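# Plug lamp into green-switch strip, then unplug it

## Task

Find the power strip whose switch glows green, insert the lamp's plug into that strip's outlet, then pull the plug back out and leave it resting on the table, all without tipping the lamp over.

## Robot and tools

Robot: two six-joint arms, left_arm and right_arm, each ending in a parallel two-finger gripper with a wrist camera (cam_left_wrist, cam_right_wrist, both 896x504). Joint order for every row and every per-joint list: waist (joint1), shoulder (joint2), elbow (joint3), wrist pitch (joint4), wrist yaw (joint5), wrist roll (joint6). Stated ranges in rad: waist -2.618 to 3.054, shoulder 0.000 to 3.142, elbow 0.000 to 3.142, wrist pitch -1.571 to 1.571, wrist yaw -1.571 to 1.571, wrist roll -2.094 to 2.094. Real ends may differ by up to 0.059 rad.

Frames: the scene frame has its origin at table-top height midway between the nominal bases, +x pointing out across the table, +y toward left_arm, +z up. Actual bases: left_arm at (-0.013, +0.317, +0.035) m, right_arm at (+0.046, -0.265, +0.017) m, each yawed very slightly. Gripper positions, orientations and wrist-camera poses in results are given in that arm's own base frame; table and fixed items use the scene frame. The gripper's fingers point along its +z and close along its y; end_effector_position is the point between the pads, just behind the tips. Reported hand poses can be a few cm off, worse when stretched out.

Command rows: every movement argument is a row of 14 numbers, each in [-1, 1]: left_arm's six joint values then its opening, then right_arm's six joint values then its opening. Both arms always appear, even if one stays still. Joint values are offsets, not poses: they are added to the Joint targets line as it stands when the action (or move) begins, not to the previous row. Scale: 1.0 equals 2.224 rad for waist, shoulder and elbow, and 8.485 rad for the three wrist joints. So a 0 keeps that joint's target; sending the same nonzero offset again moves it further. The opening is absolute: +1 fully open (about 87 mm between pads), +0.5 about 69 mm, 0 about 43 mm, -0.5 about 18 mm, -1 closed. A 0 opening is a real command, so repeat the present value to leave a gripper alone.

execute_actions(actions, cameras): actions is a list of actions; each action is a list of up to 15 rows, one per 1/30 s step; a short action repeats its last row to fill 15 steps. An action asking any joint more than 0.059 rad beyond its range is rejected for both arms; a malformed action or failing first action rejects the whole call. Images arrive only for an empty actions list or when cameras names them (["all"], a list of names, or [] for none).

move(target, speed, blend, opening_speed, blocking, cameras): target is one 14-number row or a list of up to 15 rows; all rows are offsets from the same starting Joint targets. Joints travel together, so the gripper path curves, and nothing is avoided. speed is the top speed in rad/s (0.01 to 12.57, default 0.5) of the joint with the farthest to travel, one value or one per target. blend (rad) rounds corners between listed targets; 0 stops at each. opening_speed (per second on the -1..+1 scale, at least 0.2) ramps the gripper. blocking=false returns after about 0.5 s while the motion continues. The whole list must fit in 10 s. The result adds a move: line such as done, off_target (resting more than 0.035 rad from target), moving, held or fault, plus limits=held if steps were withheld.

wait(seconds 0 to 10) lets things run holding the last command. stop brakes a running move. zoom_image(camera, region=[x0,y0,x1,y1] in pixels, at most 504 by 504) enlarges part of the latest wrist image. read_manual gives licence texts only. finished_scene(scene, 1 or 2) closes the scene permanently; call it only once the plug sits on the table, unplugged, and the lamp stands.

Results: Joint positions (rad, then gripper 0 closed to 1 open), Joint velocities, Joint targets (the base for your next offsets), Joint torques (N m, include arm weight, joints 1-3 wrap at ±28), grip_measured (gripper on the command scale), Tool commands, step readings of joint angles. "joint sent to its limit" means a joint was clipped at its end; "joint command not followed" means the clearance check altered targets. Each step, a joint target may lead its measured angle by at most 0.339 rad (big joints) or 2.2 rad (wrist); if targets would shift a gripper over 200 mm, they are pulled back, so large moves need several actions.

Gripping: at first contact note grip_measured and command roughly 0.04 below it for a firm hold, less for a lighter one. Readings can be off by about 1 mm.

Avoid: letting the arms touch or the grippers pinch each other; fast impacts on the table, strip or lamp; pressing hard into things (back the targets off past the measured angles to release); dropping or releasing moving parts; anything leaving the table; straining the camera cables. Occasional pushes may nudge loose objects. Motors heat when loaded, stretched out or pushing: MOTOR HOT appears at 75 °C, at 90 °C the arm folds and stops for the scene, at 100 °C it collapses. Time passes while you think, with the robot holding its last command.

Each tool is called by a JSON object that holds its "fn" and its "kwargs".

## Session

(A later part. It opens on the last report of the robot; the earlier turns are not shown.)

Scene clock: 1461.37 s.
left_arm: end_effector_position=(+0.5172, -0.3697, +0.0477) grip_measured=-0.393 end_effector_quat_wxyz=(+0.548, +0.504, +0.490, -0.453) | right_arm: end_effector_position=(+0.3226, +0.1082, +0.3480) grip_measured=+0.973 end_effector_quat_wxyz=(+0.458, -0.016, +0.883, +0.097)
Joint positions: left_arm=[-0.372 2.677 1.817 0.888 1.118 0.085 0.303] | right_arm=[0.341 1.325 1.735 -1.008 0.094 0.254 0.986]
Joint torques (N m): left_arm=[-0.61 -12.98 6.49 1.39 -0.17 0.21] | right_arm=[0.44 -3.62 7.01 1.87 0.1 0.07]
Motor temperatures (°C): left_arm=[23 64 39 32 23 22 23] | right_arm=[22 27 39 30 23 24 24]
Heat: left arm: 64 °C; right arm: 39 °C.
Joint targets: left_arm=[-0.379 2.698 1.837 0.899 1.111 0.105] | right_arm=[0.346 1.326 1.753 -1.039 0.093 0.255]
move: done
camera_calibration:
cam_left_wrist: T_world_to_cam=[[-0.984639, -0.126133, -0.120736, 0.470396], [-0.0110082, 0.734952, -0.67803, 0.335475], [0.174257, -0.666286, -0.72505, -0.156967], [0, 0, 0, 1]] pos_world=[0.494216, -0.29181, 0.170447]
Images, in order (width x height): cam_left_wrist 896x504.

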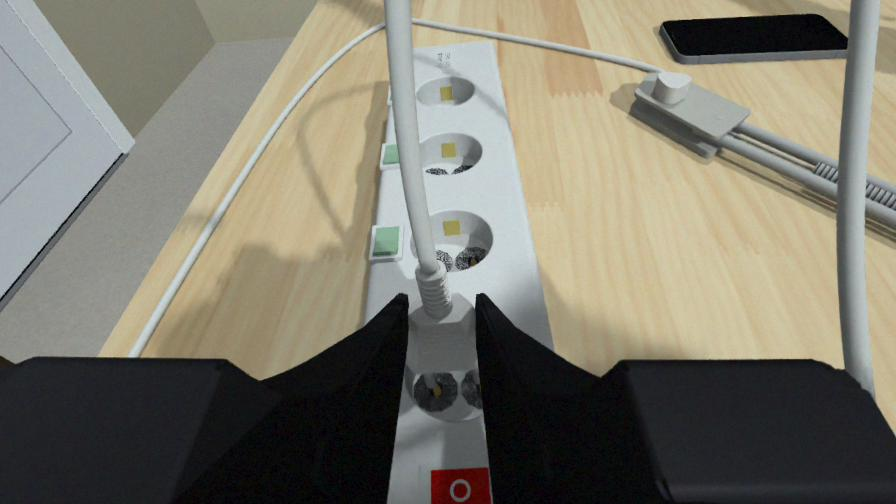

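{"fn": "move", "kwargs": {"target": [[0,-0.0441,0,0,0,0,-0.95,0,0,0,0,0,0,1],[0.0072,-0.0441,-0.0238,-0.0024,0,0,-0.95,0,0,0,0,0,0,1],[0.0072,-0.0148,-0.0238,-0.0024,0,0,-0.95,0,0,0,0,0,0,1],[0.0072,-0.0081,-0.0054,-0.0006,0,0,-0.95,0,0,0,0,0,0,1]], "speed": 0.15, "cameras": ["cam_left_wrist"]}}

{"fn": "zoom_image", "kwargs": {"camera": "cam_left_wrist", "region": [400, 350, 485, 410]}}

Scene clock: 1479.17 s.
left_arm: end_effector_position=(+0.5152, -0.3677, +0.0446) grip_measured=-0.393 end_effector_quat_wxyz=(+0.541, +0.501, +0.498, -0.456) | right_arm: end_effector_position=(+0.3226, +0.1082, +0.3480) grip_measured=+0.973 end_effector_quat_wxyz=(+0.458, -0.016, +0.883, +0.097)
Joint positions: left_arm=[-0.37 2.669 1.802 0.872 1.118 0.085 0.303] | right_arm=[0.341 1.325 1.735 -1.008 0.094 0.254 0.986]
Joint torques (N m): left_arm=[0.76 -13.78 6.97 1.49 -0.16 0.24] | right_arm=[0.42 -3.67 7.05 1.87 0.09 0.07]
Motor temperatures (°C): left_arm=[23 62 38 32 23 22 23] | right_arm=[22 27 39 30 23 24 24]
Heat: left arm: 62 °C; right arm: 39 °C.
Joint targets: left_arm=[-0.363 2.680 1.825 0.894 1.111 0.105] | right_arm=[0.346 1.326 1.753 -1.039 0.093 0.255]
move: done
camera_calibration:
cam_left_wrist: T_world_to_cam=[[-0.986756, -0.1271, -0.100791, 0.468205], [-0.0267925, 0.740517, -0.671503, 0.341748], [0.159986, -0.659909, -0.734115, -0.147386], [0, 0, 0, 1]] pos_world=[0.49474, -0.290822, 0.168478]
Images, in order (width x height): cam_left_wrist 896x504.

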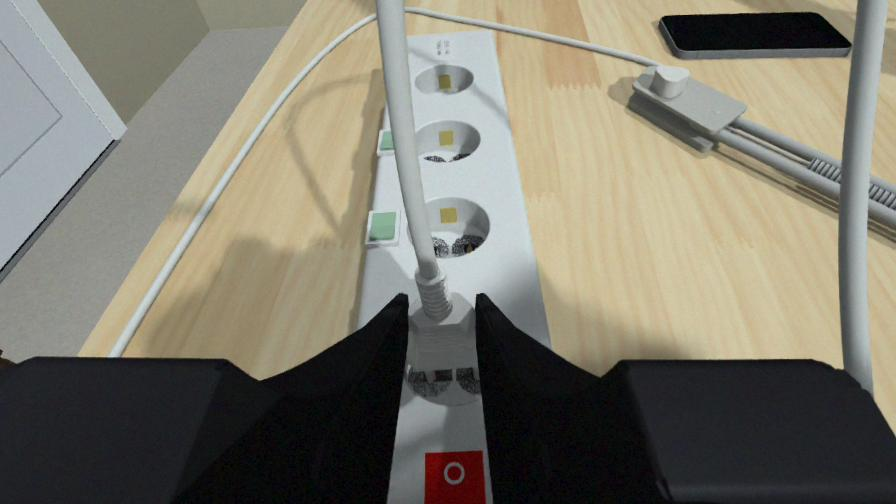

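Scaled by 5.929.

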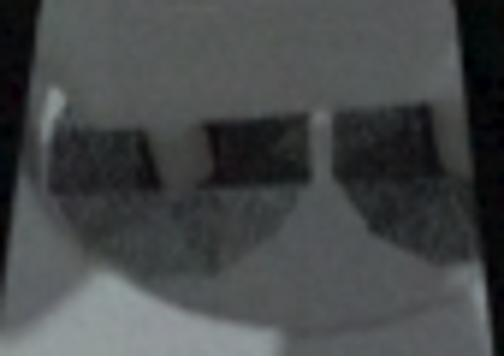

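{"fn": "move", "kwargs": {"target": [0,0.0112,0.0036,-0.0008,0,0,-0.95,0,0,0,0,0,0,1], "speed": 0.1, "cameras": ["cam_left_wrist"]}}

{"fn": "zoom_image", "kwargs": {"camera": "cam_left_wrist", "region": [400, 350, 485, 410]}}

Scene clock: 1485.77 s.
left_arm: end_effector_position=(+0.5165, -0.3682, +0.0411) grip_measured=-0.393 end_effector_quat_wxyz=(+0.542, +0.501, +0.497, -0.456) | right_arm: end_effector_position=(+0.3226, +0.1082, +0.3480) grip_measured=+0.973 end_effector_quat_wxyz=(+0.458, -0.016, +0.883, +0.097)
Joint positions: left_arm=[-0.37 2.683 1.813 0.876 1.118 0.085 0.303] | right_arm=[0.341 1.325 1.735 -1.008 0.094 0.254 0.986]
Joint torques (N m): left_arm=[0.54 -12.82 6.83 1.39 -0.14 0.2] | right_arm=[0.43 -3.63 6.98 1.85 0.11 0.05]
Motor temperatures (°C): left_arm=[23 63 38 32 23 22 23] | right_arm=[22 27 39 30 23 24 24]
Heat: left arm: 63 °C; right arm: 39 °C.
Joint targets: left_arm=[-0.363 2.705 1.833 0.887 1.111 0.105] | right_arm=[0.346 1.326 1.753 -1.039 0.093 0.255]
move: done
camera_calibration:
cam_left_wrist: T_world_to_cam=[[-0.986647, -0.127194, -0.101734, 0.468949], [-0.0261535, 0.740236, -0.671838, 0.339311], [0.160761, -0.660206, -0.733678, -0.151012], [0, 0, 0, 1]] pos_world=[0.495838, -0.291222, 0.164876]
Images, in order (width x height): cam_left_wrist 896x504.

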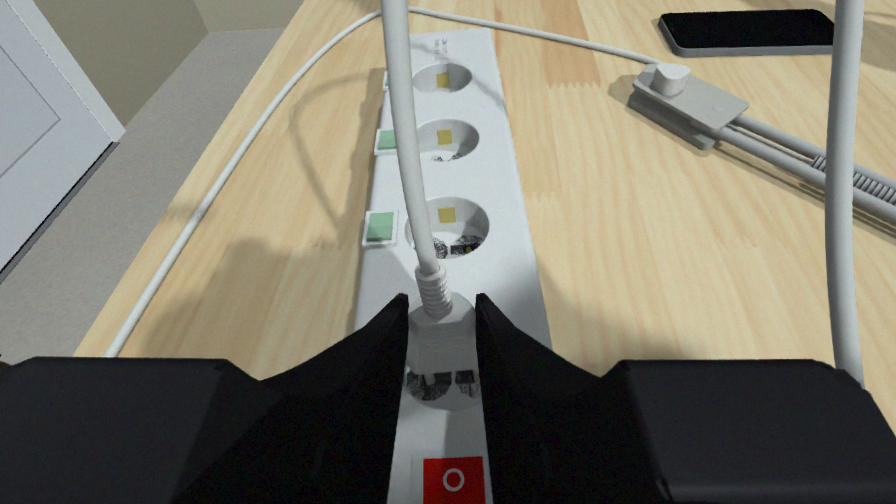

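Scaled by 5.929.

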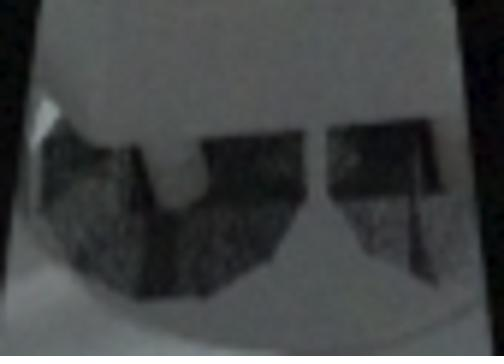

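{"fn": "move", "kwargs": {"target": [[0,-0.0472,0,0,0,0,-0.95,0,0,0,0,0,0,1],[0,-0.0472,-0.0193,-0.002,0,0,-0.95,0,0,0,0,0,0,1],[0,-0.0171,-0.0193,-0.002,0,0,-0.95,0,0,0,0,0,0,1]], "speed": 0.15, "cameras": ["cam_left_wrist"]}}

{"fn": "zoom_image", "kwargs": {"camera": "cam_left_wrist", "region": [400, 350, 485, 410]}}

Scene clock: 1509.03 s.
left_arm: end_effector_position=(+0.5146, -0.3673, +0.0479) grip_measured=-0.393 end_effector_quat_wxyz=(+0.539, +0.500, +0.501, -0.456) | right_arm: end_effector_position=(+0.3226, +0.1082, +0.3480) grip_measured=+0.973 end_effector_quat_wxyz=(+0.458, -0.016, +0.883, +0.097)
Joint positions: left_arm=[-0.37 2.656 1.795 0.857 1.117 0.086 0.303] | right_arm=[0.341 1.325 1.735 -1.008 0.094 0.254 0.986]
Joint torques (N m): left_arm=[0.7 -13.68 4.86 1.39 -0.11 0.22] | right_arm=[0.44 -3.64 7.04 1.87 0.1 0.06]
Motor temperatures (°C): left_arm=[23 60 38 31 23 22 23] | right_arm=[22 27 39 30 23 24 24]
Heat: left arm: 60 °C; right arm: 39 °C.
Joint targets: left_arm=[-0.363 2.667 1.790 0.870 1.111 0.105] | right_arm=[0.346 1.326 1.753 -1.039 0.093 0.255]
move: done
camera_calibration:
cam_left_wrist: T_world_to_cam=[[-0.987266, -0.127944, -0.09453, 0.467603], [-0.0321548, 0.742477, -0.6691, 0.346988], [0.155794, -0.65754, -0.737136, -0.141472], [0, 0, 0, 1]] pos_world=[0.494847, -0.290827, 0.172088]
Images, in order (width x height): cam_left_wrist 896x504.

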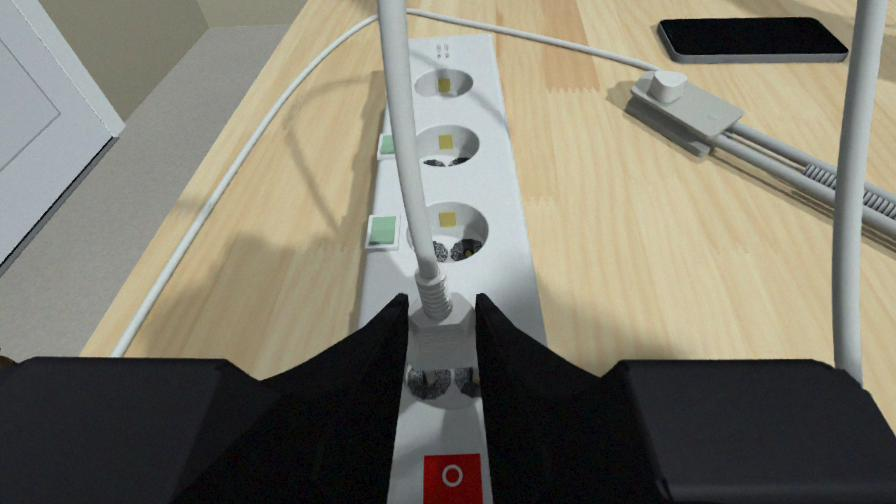

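Scaled by 5.929.

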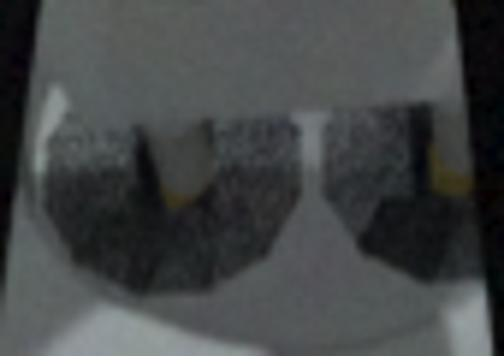

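{"fn": "move", "kwargs": {"target": [[0,0.006,0.018,0.0024,0,0,-1,0,0,0,0,0,0,1],[0,0.0155,0.0205,0.0034,0,0,-1,0,0,0,0,0,0,1]], "speed": 0.1, "cameras": ["cam_left_wrist"]}}

{"fn": "zoom_image", "kwargs": {"camera": "cam_left_wrist", "region": [400, 350, 485, 410]}}

Scene clock: 1522.40 s.
left_arm: end_effector_position=(+0.5170, -0.3682, +0.0414) grip_measured=-0.393 end_effector_quat_wxyz=(+0.543, +0.501, +0.497, -0.455) | right_arm: end_effector_position=(+0.3226, +0.1082, +0.3480) grip_measured=+0.973 end_effector_quat_wxyz=(+0.458, -0.016, +0.883, +0.097)
Joint positions: left_arm=[-0.37 2.684 1.813 0.878 1.116 0.086 0.303] | right_arm=[0.341 1.325 1.735 -1.008 0.094 0.254 0.986]
Joint torques (N m): left_arm=[0.81 -13.19 6.83 1.47 -0.16 0.21] | right_arm=[0.46 -3.62 7.04 1.86 0.11 0.09]
Motor temperatures (°C): left_arm=[23 59 37 31 23 22 23] | right_arm=[22 27 39 30 23 24 24]
Heat: left arm: 59 °C; right arm: 39 °C.
Joint targets: left_arm=[-0.363 2.701 1.836 0.899 1.111 0.105] | right_arm=[0.346 1.326 1.753 -1.039 0.093 0.255]
move: done
camera_calibration:
cam_left_wrist: T_world_to_cam=[[-0.986067, -0.129121, -0.104876, 0.468535], [-0.0253023, 0.739553, -0.672623, 0.338949], [0.164411, -0.660598, -0.732516, -0.152968], [0, 0, 0, 1]] pos_world=[0.495733, -0.291223, 0.165072]
Images, in order (width x height): cam_left_wrist 896x504.

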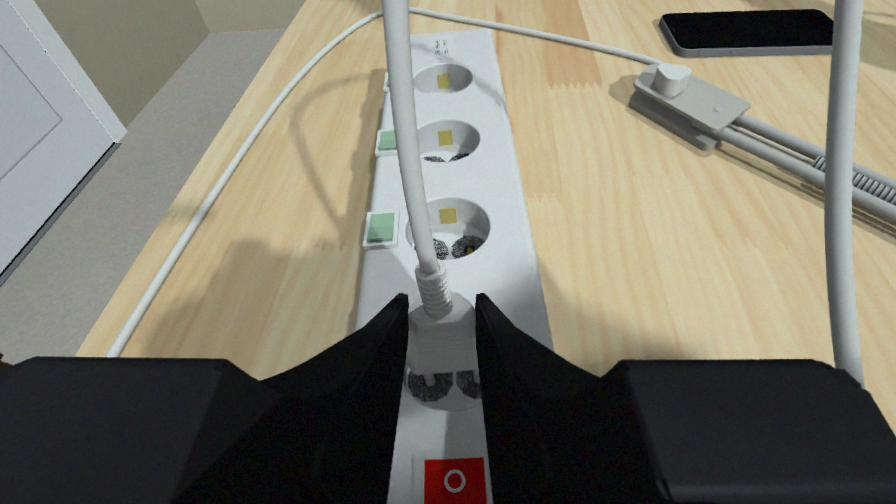

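Scaled by 5.929.

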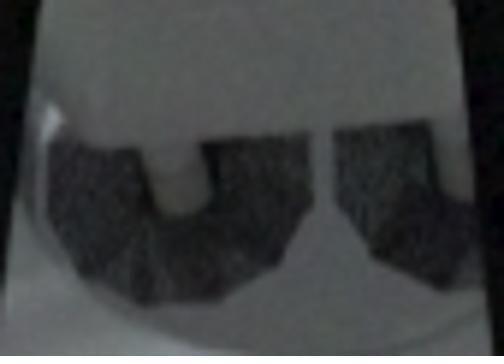

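{"fn": "move", "kwargs": {"target": [[0,0.006,0,-0.002,0,0,-1,0,0,0,0,0,0,1],[-0.0075,0.008,0,-0.002,0,0,-1,0,0,0,0,0,0,1]], "speed": 0.1, "cameras": ["cam_left_wrist"]}}

{"fn": "zoom_image", "kwargs": {"camera": "cam_left_wrist", "region": [400, 350, 485, 410]}}

Scene clock: 1540.93 s.
left_arm: end_effector_position=(+0.5163, -0.3698, +0.0402) grip_measured=-0.393 end_effector_quat_wxyz=(+0.544, +0.504, +0.493, -0.455) | right_arm: end_effector_position=(+0.3226, +0.1082, +0.3480) grip_measured=+0.973 end_effector_quat_wxyz=(+0.458, -0.016, +0.883, +0.097)
Joint positions: left_arm=[-0.373 2.692 1.82 0.886 1.121 0.086 0.303] | right_arm=[0.341 1.325 1.735 -1.008 0.094 0.254 0.986]
Joint torques (N m): left_arm=[-0.43 -12.3 6.45 1.25 -0.16 0.26] | right_arm=[0.42 -3.54 6.98 1.87 0.1 0.07]
Motor temperatures (°C): left_arm=[23 58 38 31 23 22 23] | right_arm=[22 27 39 30 23 24 24]
Heat: left arm: 58 °C; right arm: 39 °C.
Joint targets: left_arm=[-0.379 2.719 1.836 0.882 1.111 0.105] | right_arm=[0.346 1.326 1.753 -1.039 0.093 0.255]
move: done
camera_calibration:
cam_left_wrist: T_world_to_cam=[[-0.986267, -0.122999, -0.110219, 0.470195], [-0.016713, 0.738259, -0.67431, 0.334441], [0.16431, -0.663208, -0.730176, -0.155822], [0, 0, 0, 1]] pos_world=[0.494931, -0.292413, 0.163564]
Images, in order (width x height): cam_left_wrist 896x504.

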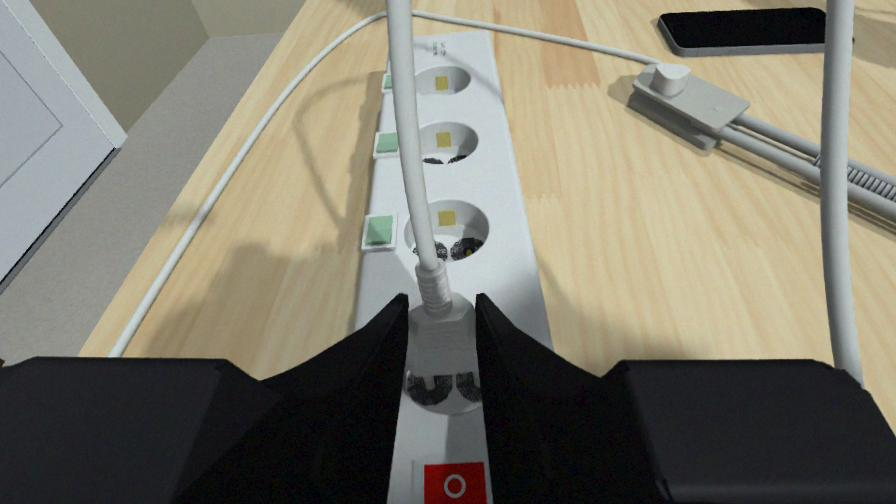

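Scaled by 5.929.

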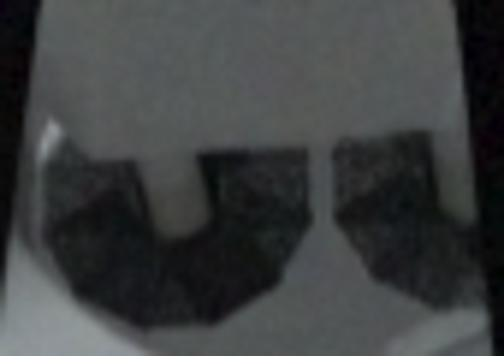

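{"fn": "move", "kwargs": {"target": [[0,-0.121,0,0,0,0,-0.95,0,0,0,0,0,0,1],[0.0112,-0.3296,-0.2145,-0.0301,-0.0005,-0.0124,-0.95,0,0,0,0,0,0,1],[-0.1592,-0.2163,0.0764,-0.2618,-0.1309,0.0763,-0.95,0,0,0,0,0,0,1]], "speed": [0.4,0.6,1.0], "blend": [0.03,0.05,0], "cameras": ["all"]}}

Scene clock: 1686.70 s.
left_arm: end_effector_position=(+0.3161, -0.2496, +0.0707) grip_measured=-0.393 end_effector_quat_wxyz=(-0.001, +0.672, +0.741, -0.007) | right_arm: end_effector_position=(+0.3226, +0.1082, +0.3480) grip_measured=+0.973 end_effector_quat_wxyz=(+0.458, -0.016, +0.883, +0.097)
Joint positions: left_arm=[-0.732 2.228 1.979 -1.325 0.013 0.741 0.303] | right_arm=[0.341 1.325 1.735 -1.008 0.094 0.254 0.986]
Joint torques (N m): left_arm=[0.03 -11.12 6.98 0.1 -0.16 0.13] | right_arm=[0.46 -3.63 7.04 1.87 0.09 0.08]
Motor temperatures (°C): left_arm=[23 59 39 31 23 22 23] | right_arm=[22 27 39 30 23 24 24]
Heat: left arm: 59 °C; right arm: 39 °C.
Joint targets: left_arm=[-0.733 2.238 2.005 -1.339 0.000 0.753] | right_arm=[0.346 1.326 1.753 -1.039 0.093 0.255]
move: done
camera_calibration:
cam_left_wrist: T_world_to_cam=[[-0.995739, -0.0858962, -0.0335607, 0.297702], [-0.0826989, 0.670666, 0.737135, 0.167096], [-0.040809, 0.736769, -0.674912, 0.389488], [0, 0, 0, 1]] pos_world=[0.326146, -0.373457, 0.149689]
cam_right_wrist: T_world_to_cam=[[0.134266, -0.978518, -0.156446, 0.116365], [-0.989361, -0.123447, -0.0769785, 0.378709], [0.0560121, 0.165117, -0.984682, 0.450182], [0, 0, 0, 1]] pos_world=[0.33384, 0.0862829, 0.490644]

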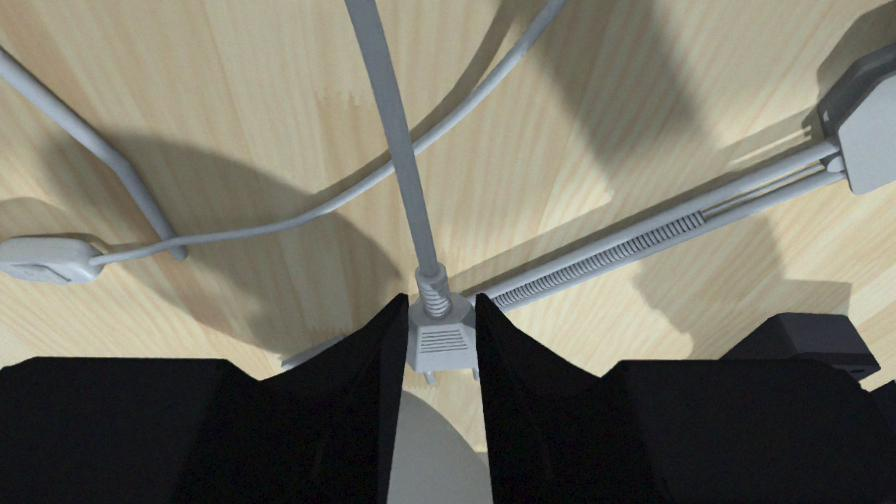

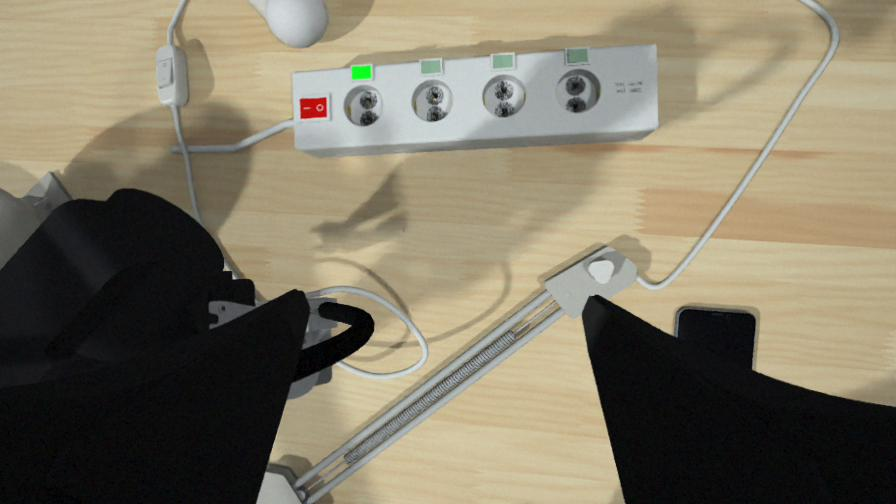

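{"fn": "move", "kwargs": {"target": [0.0036,0.1362,0.1808,-0.0115,0,0.0842,-0.95,0,0,0,0,0,0,1], "speed": 0.5, "cameras": ["all"]}}

Scene clock: 1730.30 s.
left_arm: end_effector_position=(+0.3849, -0.2931, +0.0377) grip_measured=-0.393 end_effector_quat_wxyz=(+0.001, +0.887, +0.461, -0.006) | right_arm: end_effector_position=(+0.3226, +0.1082, +0.3480) grip_measured=+0.973 end_effector_quat_wxyz=(+0.458, -0.016, +0.883, +0.097)
Joint positions: left_arm=[-0.732 2.532 2.382 -1.423 0.011 1.451 0.303] | right_arm=[0.341 1.325 1.735 -1.008 0.094 0.254 0.986]
Joint torques (N m): left_arm=[0.69 -12.96 6.89 0.08 -0.11 0.17] | right_arm=[0.47 -3.69 7.04 1.89 0.11 0.06]
Motor temperatures (°C): left_arm=[23 55 39 27 23 22 23] | right_arm=[22 27 39 30 23 24 24]
Heat: left arm: 55 °C; right arm: 39 °C.
Joint targets: left_arm=[-0.725 2.541 2.408 -1.436 0.000 1.467] | right_arm=[0.346 1.326 1.753 -1.039 0.093 0.255]
move: done
camera_calibration:
cam_left_wrist: T_world_to_cam=[[-0.810823, 0.583752, -0.0424216, 0.486764], [0.370955, 0.568607, 0.73422, 0.0219178], [0.452723, 0.579586, -0.677585, 0.166073], [0, 0, 0, 1]] pos_world=[0.311364, -0.392866, 0.117085]
cam_right_wrist: T_world_to_cam=[[0.134266, -0.978518, -0.156446, 0.116365], [-0.989361, -0.123447, -0.0769785, 0.378709], [0.0560121, 0.165117, -0.984682, 0.450182], [0, 0, 0, 1]] pos_world=[0.33384, 0.0862829, 0.490644]

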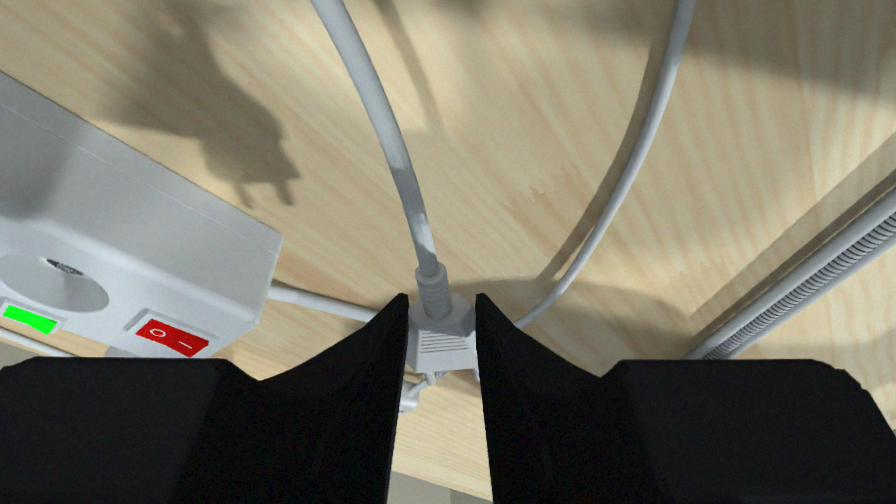

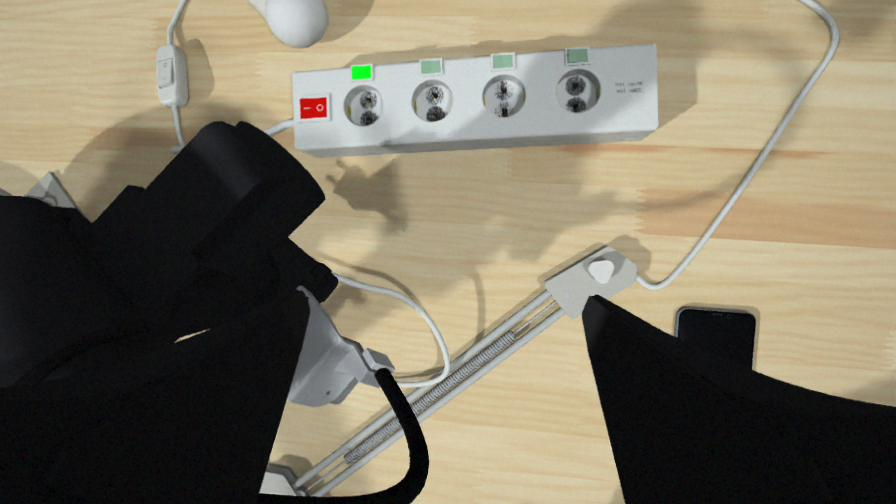

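{"fn": "move", "kwargs": {"target": [-0.0491,0.0072,0.013,-0.0018,0,0.0107,-0.95,0,0,0,0,0,0,1], "cameras": ["all"]}}

Scene clock: 1747.80 s.
left_arm: end_effector_position=(+0.3553, -0.3361, +0.0386) grip_measured=-0.393 end_effector_quat_wxyz=(+0.000, +0.929, +0.370, -0.003) | right_arm: end_effector_position=(+0.3226, +0.1082, +0.3480) grip_measured=+0.973 end_effector_quat_wxyz=(+0.458, -0.016, +0.883, +0.097)
Joint positions: left_arm=[-0.841 2.545 2.411 -1.439 0.005 1.541 0.303] | right_arm=[0.341 1.325 1.735 -1.008 0.094 0.254 0.986]
Joint torques (N m): left_arm=[0.73 -13.08 6.94 0 -0.07 0.14] | right_arm=[0.44 -3.63 6.99 1.87 0.1 0.06]
Heat: left arm: 54 °C; right arm: 39 °C.
Joint targets: left_arm=[-0.835 2.557 2.437 -1.452 0.000 1.558] | right_arm=[0.346 1.326 1.753 -1.039 0.093 0.255]
move: done
camera_calibration:
cam_left_wrist: T_world_to_cam=[[-0.679126, 0.732777, -0.0427342, 0.491276], [0.472768, 0.481204, 0.738196, -0.0089704], [0.561497, 0.481124, -0.673232, 0.133181], [0, 0, 0, 1]] pos_world=[0.263099, -0.419756, 0.117278]
cam_right_wrist: T_world_to_cam=[[0.134266, -0.978518, -0.156446, 0.116365], [-0.989361, -0.123447, -0.0769785, 0.378709], [0.0560121, 0.165117, -0.984682, 0.450182], [0, 0, 0, 1]] pos_world=[0.33384, 0.0862829, 0.490644]

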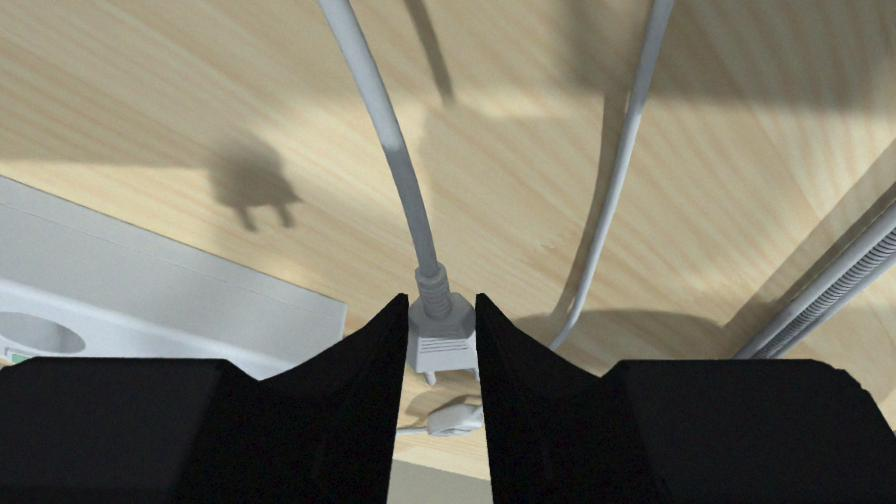

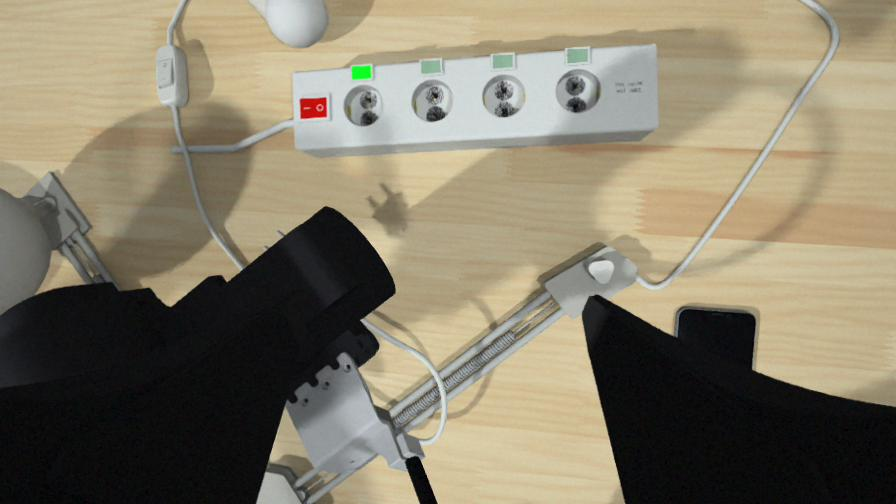

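{"fn": "move", "kwargs": {"target": [-0.045,0,0,0,0,0,-0.95,0,0,0,0,0,0,1], "cameras": ["all"]}}

Scene clock: 1759.63 s.
left_arm: end_effector_position=(+0.3194, -0.3704, +0.0386) grip_measured=-0.393 end_effector_quat_wxyz=(-0.001, +0.947, +0.322, -0.002) | right_arm: end_effector_position=(+0.3226, +0.1082, +0.3480) grip_measured=+0.973 end_effector_quat_wxyz=(+0.458, -0.016, +0.883, +0.097)
Joint positions: left_arm=[-0.943 2.545 2.411 -1.439 0.003 1.543 0.303] | right_arm=[0.341 1.325 1.735 -1.008 0.094 0.254 0.986]
Joint torques (N m): left_arm=[0.91 -12.89 6.94 0 -0.08 0.25] | right_arm=[0.51 -3.63 6.99 1.87 0.1 0.06]
Motor temperatures (°C): left_arm=[23 55 40 26 23 22 23] | right_arm=[22 27 39 30 23 24 24]
Heat: left arm: 55 °C; right arm: 39 °C.
Joint targets: left_arm=[-0.934 2.557 2.437 -1.452 0.000 1.558] | right_arm=[0.346 1.326 1.753 -1.039 0.093 0.255]
move: done
camera_calibration:
cam_left_wrist: T_world_to_cam=[[-0.599778, 0.799043, -0.0423878, 0.491155], [0.518924, 0.428746, 0.739523, -0.0098173], [0.609084, 0.421554, -0.671795, 0.132475], [0, 0, 0, 1]] pos_world=[0.21899, -0.444091, 0.117075]
cam_right_wrist: T_world_to_cam=[[0.134266, -0.978518, -0.156446, 0.116365], [-0.989361, -0.123447, -0.0769785, 0.378709], [0.0560121, 0.165117, -0.984682, 0.450182], [0, 0, 0, 1]] pos_world=[0.33384, 0.0862829, 0.490644]

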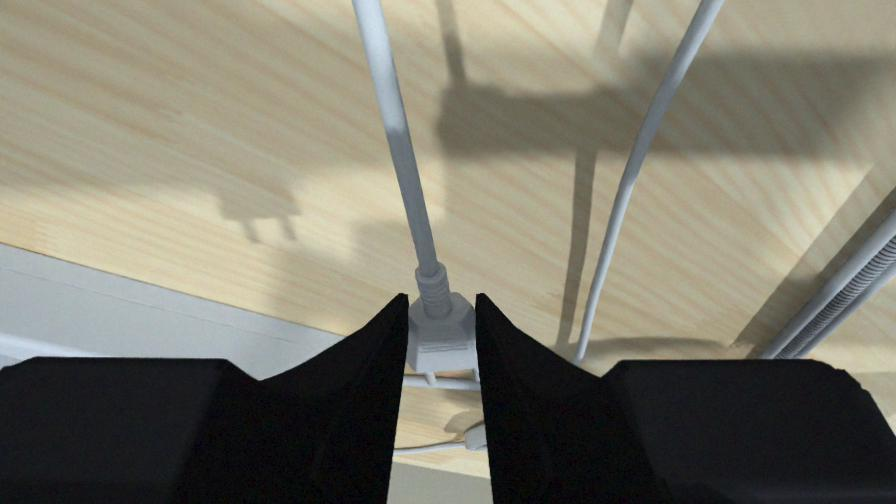

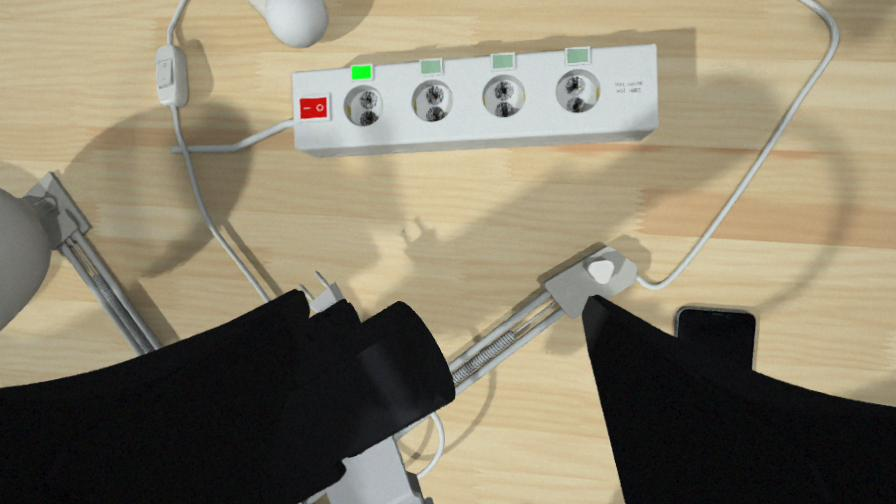

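{"fn": "move", "kwargs": {"target": [0,0.0027,-0.1138,0.0321,0,0,-0.95,0,0,0,0,0,0,1], "speed": 0.25, "cameras": ["cam_left_wrist"]}}

Scene clock: 1772.63 s.
left_arm: end_effector_position=(+0.3234, -0.3737, -0.0214) grip_measured=-0.393 end_effector_quat_wxyz=(+0.007, +0.946, +0.323, +0.001) | right_arm: end_effector_position=(+0.3226, +0.1082, +0.3480) grip_measured=+0.973 end_effector_quat_wxyz=(+0.458, -0.016, +0.883, +0.097)
Joint positions: left_arm=[-0.941 2.555 2.189 -1.191 0.003 1.543 0.303] | right_arm=[0.341 1.325 1.735 -1.008 0.094 0.254 0.986]
Joint torques (N m): left_arm=[0.75 -13.37 4.46 0.27 -0.02 0.2] | right_arm=[0.43 -3.66 7.05 1.87 0.1 0.07]
Motor temperatures (°C): left_arm=[23 56 40 26 23 22 23] | right_arm=[22 27 39 30 23 24 24]
Heat: left arm: 56 °C; right arm: 39 °C.
Joint targets: left_arm=[-0.935 2.563 2.183 -1.180 0.000 1.558] | right_arm=[0.346 1.326 1.753 -1.039 0.093 0.255]
move: done
camera_calibration:
cam_left_wrist: T_world_to_cam=[[-0.601139, 0.79692, -0.0595786, 0.492894], [0.510444, 0.440265, 0.738657, 0.0409104], [0.614881, 0.413624, -0.671443, 0.0862496], [0, 0, 0, 1]] pos_world=[0.222382, -0.446484, 0.0570589]
Images, in order (width x height): cam_left_wrist 896x504.

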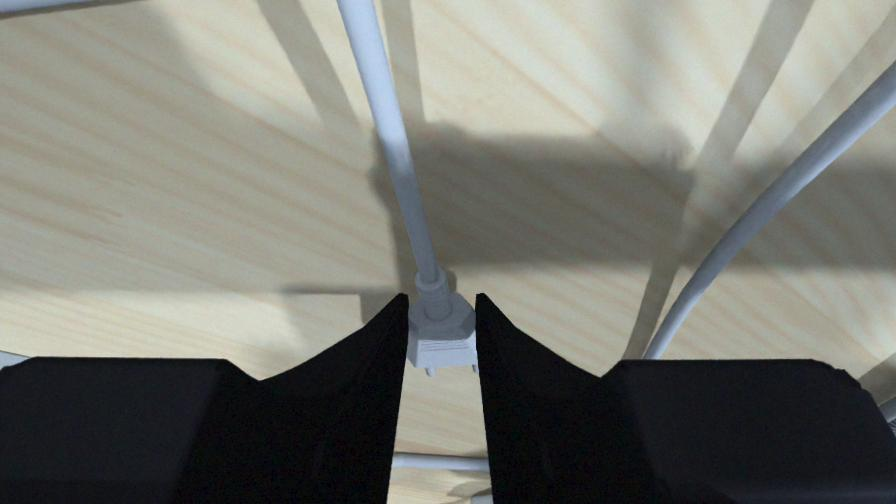

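{"fn": "move", "kwargs": {"target": [[0,0,-0.0075,0.0018,0,0,-0.95,0,0,0,0,0,0,1],[0,0,-0.0075,0.0018,0,0,-0.15,0,0,0,0,0,0,1]], "speed": 0.1, "opening_speed": 0.8, "cameras": ["cam_left_wrist"]}}

Scene clock: 1777.90 s.
left_arm: end_effector_position=(+0.3232, -0.3735, -0.0252) grip_measured=-0.150 end_effector_quat_wxyz=(+0.008, +0.946, +0.323, +0.001) | right_arm: end_effector_position=(+0.3226, +0.1082, +0.3480) grip_measured=+0.973 end_effector_quat_wxyz=(+0.458, -0.016, +0.883, +0.097)
Joint positions: left_arm=[-0.941 2.555 2.174 -1.175 0.003 1.543 0.425] | right_arm=[0.341 1.325 1.735 -1.008 0.094 0.254 0.986]
Joint torques (N m): left_arm=[0.65 -13.41 4.42 0.27 -0.01 0.21] | right_arm=[0.46 -3.64 6.95 1.87 0.11 0.06]
Motor temperatures (°C): left_arm=[23 55 40 26 23 22 23] | right_arm=[22 27 39 30 23 24 24]
Heat: left arm: 55 °C; right arm: 39 °C.
Joint targets: left_arm=[-0.935 2.563 2.167 -1.164 0.000 1.558] | right_arm=[0.346 1.326 1.753 -1.039 0.093 0.255]
move: done
camera_calibration:
cam_left_wrist: T_world_to_cam=[[-0.601068, 0.796887, -0.0607364, 0.492424], [0.509977, 0.440952, 0.73857, 0.044073], [0.615339, 0.412956, -0.671435, 0.0834046], [0, 0, 0, 1]] pos_world=[0.222182, -0.446283, 0.0533579]
Images, in order (width x height): cam_left_wrist 896x504.

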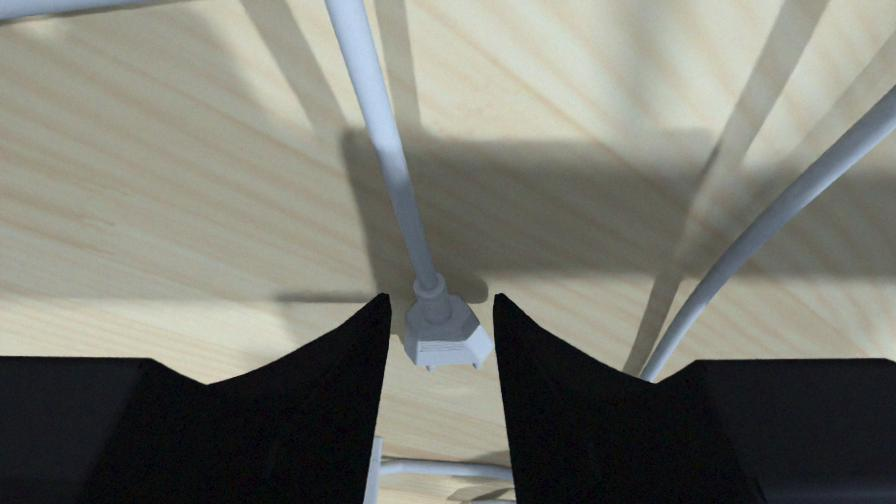

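{"fn": "move", "kwargs": {"target": [[0,-0.0027,0.1214,-0.0339,0,0,0.1,0,0,0,0,0,0,1],[-0.0688,0.0418,0.1412,-0.0352,-0.0471,-0.0171,0.1,0,0,0,0,0,0,1]], "speed": 0.4, "opening_speed": 0.8, "cameras": ["all"]}}

Scene clock: 1838.83 s.
left_arm: end_effector_position=(+0.3169, -0.3782, +0.0312) grip_measured=+0.100 end_effector_quat_wxyz=(-0.066, +0.934, +0.300, +0.181) | right_arm: end_effector_position=(+0.3226, +0.1082, +0.3480) grip_measured=+0.973 end_effector_quat_wxyz=(+0.458, -0.016, +0.883, +0.097)
Joint positions: left_arm=[-1.085 2.645 2.455 -1.45 -0.382 1.421 0.55] | right_arm=[0.341 1.325 1.735 -1.008 0.094 0.254 0.986]
Joint torques (N m): left_arm=[-0.2 -13.64 6.76 -0.09 -0.45 -0.06] | right_arm=[0.46 -3.64 6.99 1.88 0.1 0.06]
Heat: left arm: 54 °C; right arm: 39 °C.
Joint targets: left_arm=[-1.088 2.656 2.481 -1.463 -0.399 1.413] | right_arm=[0.346 1.326 1.753 -1.039 0.093 0.255]
move: done
camera_calibration:
cam_left_wrist: T_world_to_cam=[[-0.561521, 0.827113, -0.0240492, 0.493566], [0.268644, 0.209715, 0.940133, -0.00944108], [0.78264, 0.521444, -0.339958, 0.104714], [0, 0, 0, 1]] pos_world=[0.197731, -0.460857, 0.056344]
cam_right_wrist: T_world_to_cam=[[0.134266, -0.978518, -0.156446, 0.116365], [-0.989361, -0.123447, -0.0769785, 0.378709], [0.0560121, 0.165117, -0.984682, 0.450182], [0, 0, 0, 1]] pos_world=[0.33384, 0.0862829, 0.490644]

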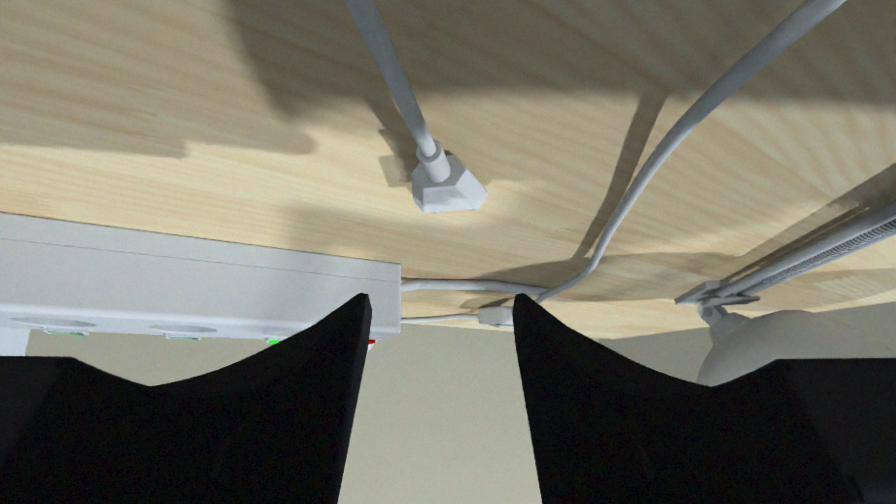

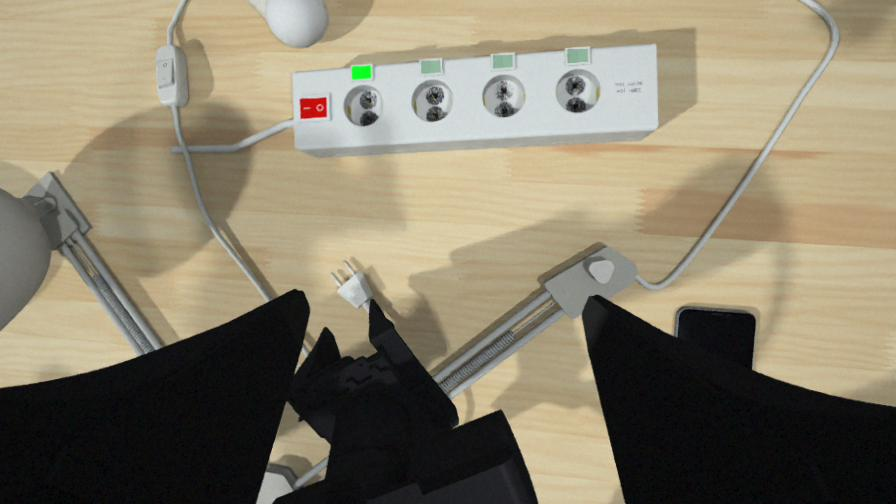

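{"fn": "move", "kwargs": {"target": [[0.0261,-0.0018,0.004,0.0027,0.0176,0.0008,0.1,0,0,0,0,0,0,1],[0.0261,0.001,-0.04,0.0155,0.0176,0.0008,0.1,0,0,0,0,0,0,1]], "speed": 0.3, "cameras": ["all"]}}

Scene clock: 1854.70 s.
left_arm: end_effector_position=(+0.3259, -0.3799, +0.0019) grip_measured=+0.100 end_effector_quat_wxyz=(-0.036, +0.934, +0.334, +0.122) | right_arm: end_effector_position=(+0.3226, +0.1082, +0.3480) grip_measured=+0.973 end_effector_quat_wxyz=(+0.458, -0.016, +0.883, +0.097)
Joint positions: left_arm=[-1.03 2.65 2.398 -1.341 -0.254 1.421 0.55] | right_arm=[0.341 1.325 1.735 -1.008 0.094 0.254 0.986]
Joint torques (N m): left_arm=[0.23 -13.75 4.44 0.25 -0.12 0] | right_arm=[0.51 -3.63 7.02 1.88 0.09 0.05]
Heat: left arm: 54 °C; right arm: 39 °C.
Joint targets: left_arm=[-1.030 2.658 2.392 -1.331 -0.250 1.419] | right_arm=[0.346 1.326 1.753 -1.039 0.093 0.255]
move: done
camera_calibration:
cam_left_wrist: T_world_to_cam=[[-0.614178, 0.78716, -0.0562608, 0.501315], [0.332918, 0.323074, 0.885883, 0.0382397], [0.715508, 0.525359, -0.460485, 0.112229], [0, 0, 0, 1]] pos_world=[0.214865, -0.46593, 0.0460082]
cam_right_wrist: T_world_to_cam=[[0.134266, -0.978518, -0.156446, 0.116365], [-0.989361, -0.123447, -0.0769785, 0.378709], [0.0560121, 0.165117, -0.984682, 0.450182], [0, 0, 0, 1]] pos_world=[0.33384, 0.0862829, 0.490644]

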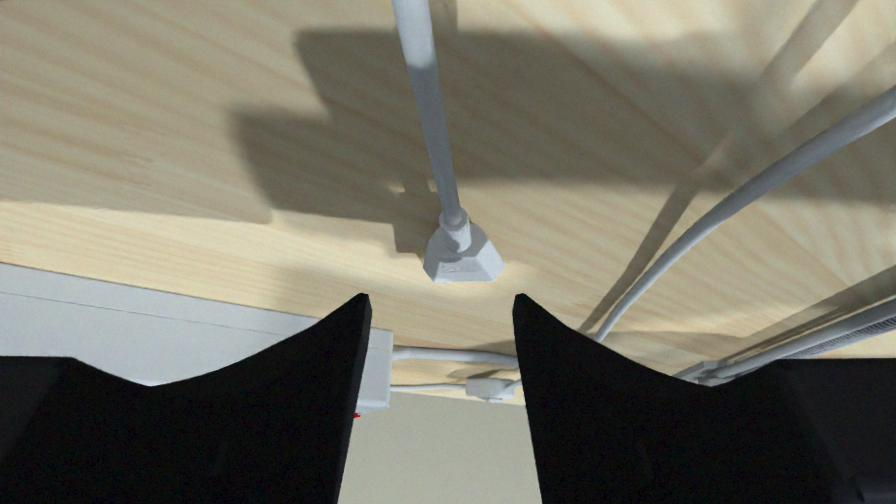

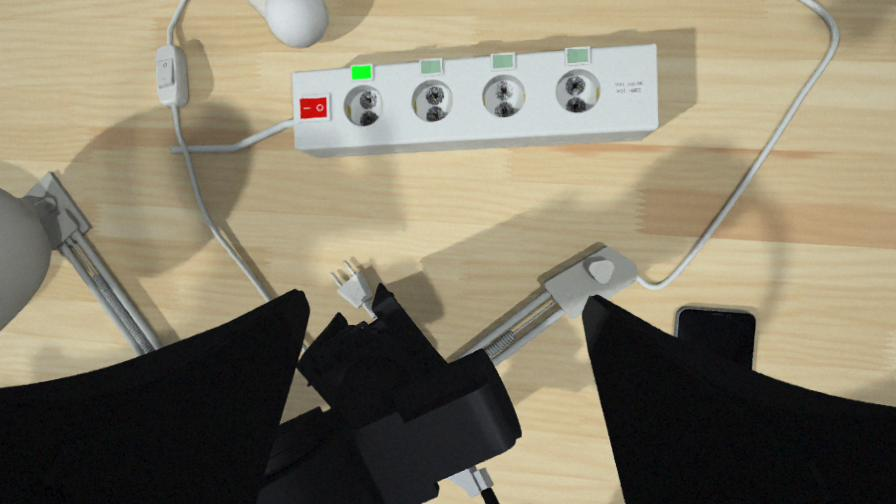

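{"fn": "move", "kwargs": {"target": [-0.0072,0.0013,-0.025,0.0062,0,-0.007,0.1,0,0,0,0,0,0,1], "speed": 0.2, "cameras": ["cam_left_wrist"]}}

Scene clock: 1871.37 s.
left_arm: end_effector_position=(+0.3206, -0.3803, -0.0119) grip_measured=+0.100 end_effector_quat_wxyz=(-0.033, +0.926, +0.355, +0.123) | right_arm: end_effector_position=(+0.3226, +0.1082, +0.3480) grip_measured=+0.973 end_effector_quat_wxyz=(+0.458, -0.016, +0.883, +0.097)
Joint positions: left_arm=[-1.039 2.65 2.343 -1.289 -0.254 1.368 0.55] | right_arm=[0.341 1.325 1.735 -1.008 0.094 0.254 0.986]
Joint torques (N m): left_arm=[-0.5 -13.37 4.48 0.19 -0.12 -0.07] | right_arm=[0.46 -3.67 7.04 1.86 0.09 0.07]
Motor temperatures (°C): left_arm=[23 55 38 24 23 22 22] | right_arm=[22 27 39 30 23 24 24]
Heat: left arm: 55 °C; right arm: 39 °C.
Joint targets: left_arm=[-1.045 2.661 2.337 -1.279 -0.250 1.360] | right_arm=[0.346 1.326 1.753 -1.039 0.093 0.255]
move: done
camera_calibration:
cam_left_wrist: T_world_to_cam=[[-0.64643, 0.75998, -0.0675159, 0.497428], [0.313119, 0.344945, 0.884855, 0.0669434], [0.695762, 0.550856, -0.460947, 0.125935], [0, 0, 0, 1]] pos_world=[0.21297, -0.470499, 0.0323986]
Images, in order (width x height): cam_left_wrist 896x504.

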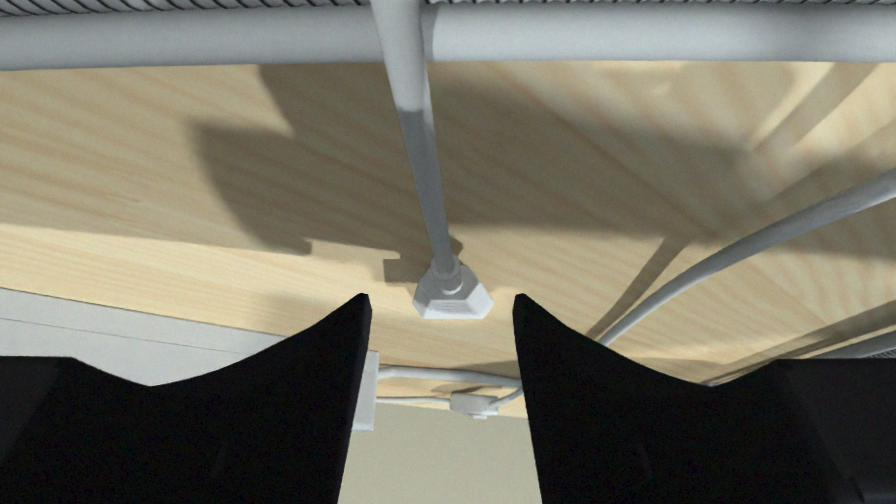

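{"fn": "move", "kwargs": {"target": [[0,0,0.045,-0.0118,0,0,0.1,0,0,0,0,0,0,1],[0.0247,0.0292,0.1048,-0.0174,0.0171,-0.003,0.1,0,0,0,0,0,0,1],[0.0247,0.028,0.068,-0.009,0.0171,-0.003,0.1,0,0,0,0,0,0,1]], "speed": 0.3, "cameras": ["cam_left_wrist"]}}

Scene clock: 1891.23 s.
left_arm: end_effector_position=(+0.3233, -0.3847, -0.0166) grip_measured=+0.100 end_effector_quat_wxyz=(-0.018, +0.918, +0.392, +0.053) | right_arm: end_effector_position=(+0.3226, +0.1082, +0.3480) grip_measured=+0.973 end_effector_quat_wxyz=(+0.458, -0.016, +0.883, +0.097)
Joint positions: left_arm=[-0.991 2.716 2.493 -1.366 -0.112 1.342 0.55] | right_arm=[0.341 1.325 1.735 -1.008 0.094 0.254 0.986]
Joint torques (N m): left_arm=[0.09 -14.11 4.63 0.22 -0.05 -0.08] | right_arm=[0.44 -3.66 6.97 1.87 0.08 0.05]
Motor temperatures (°C): left_arm=[23 56 37 24 23 22 22] | right_arm=[22 27 39 30 23 24 24]
Heat: left arm: 56 °C; right arm: 39 °C.
Joint targets: left_arm=[-0.991 2.723 2.488 -1.355 -0.105 1.335] | right_arm=[0.346 1.326 1.753 -1.039 0.093 0.255]
move: done
camera_calibration:
cam_left_wrist: T_world_to_cam=[[-0.709013, 0.703278, -0.0519709, 0.50092], [0.380019, 0.443118, 0.811931, 0.0867929], [0.594042, 0.55592, -0.581435, 0.15711], [0, 0, 0, 1]] pos_world=[0.228846, -0.478086, 0.0469124]
Images, in order (width x height): cam_left_wrist 896x504.

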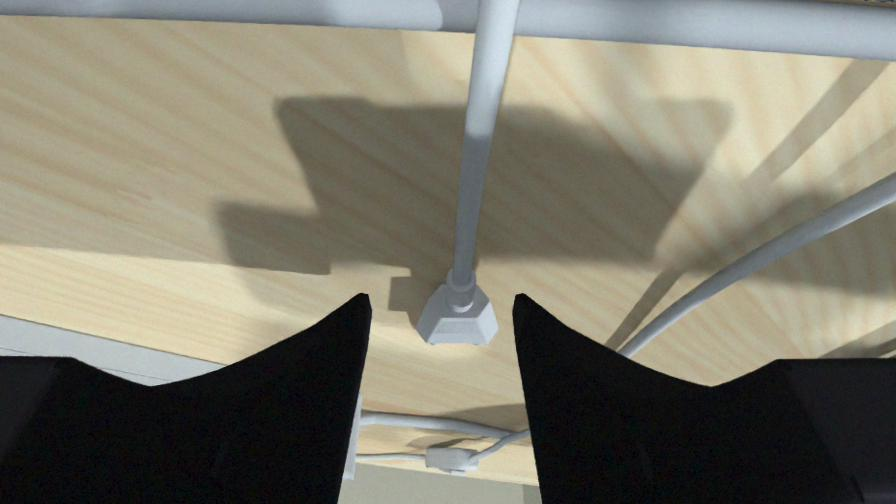

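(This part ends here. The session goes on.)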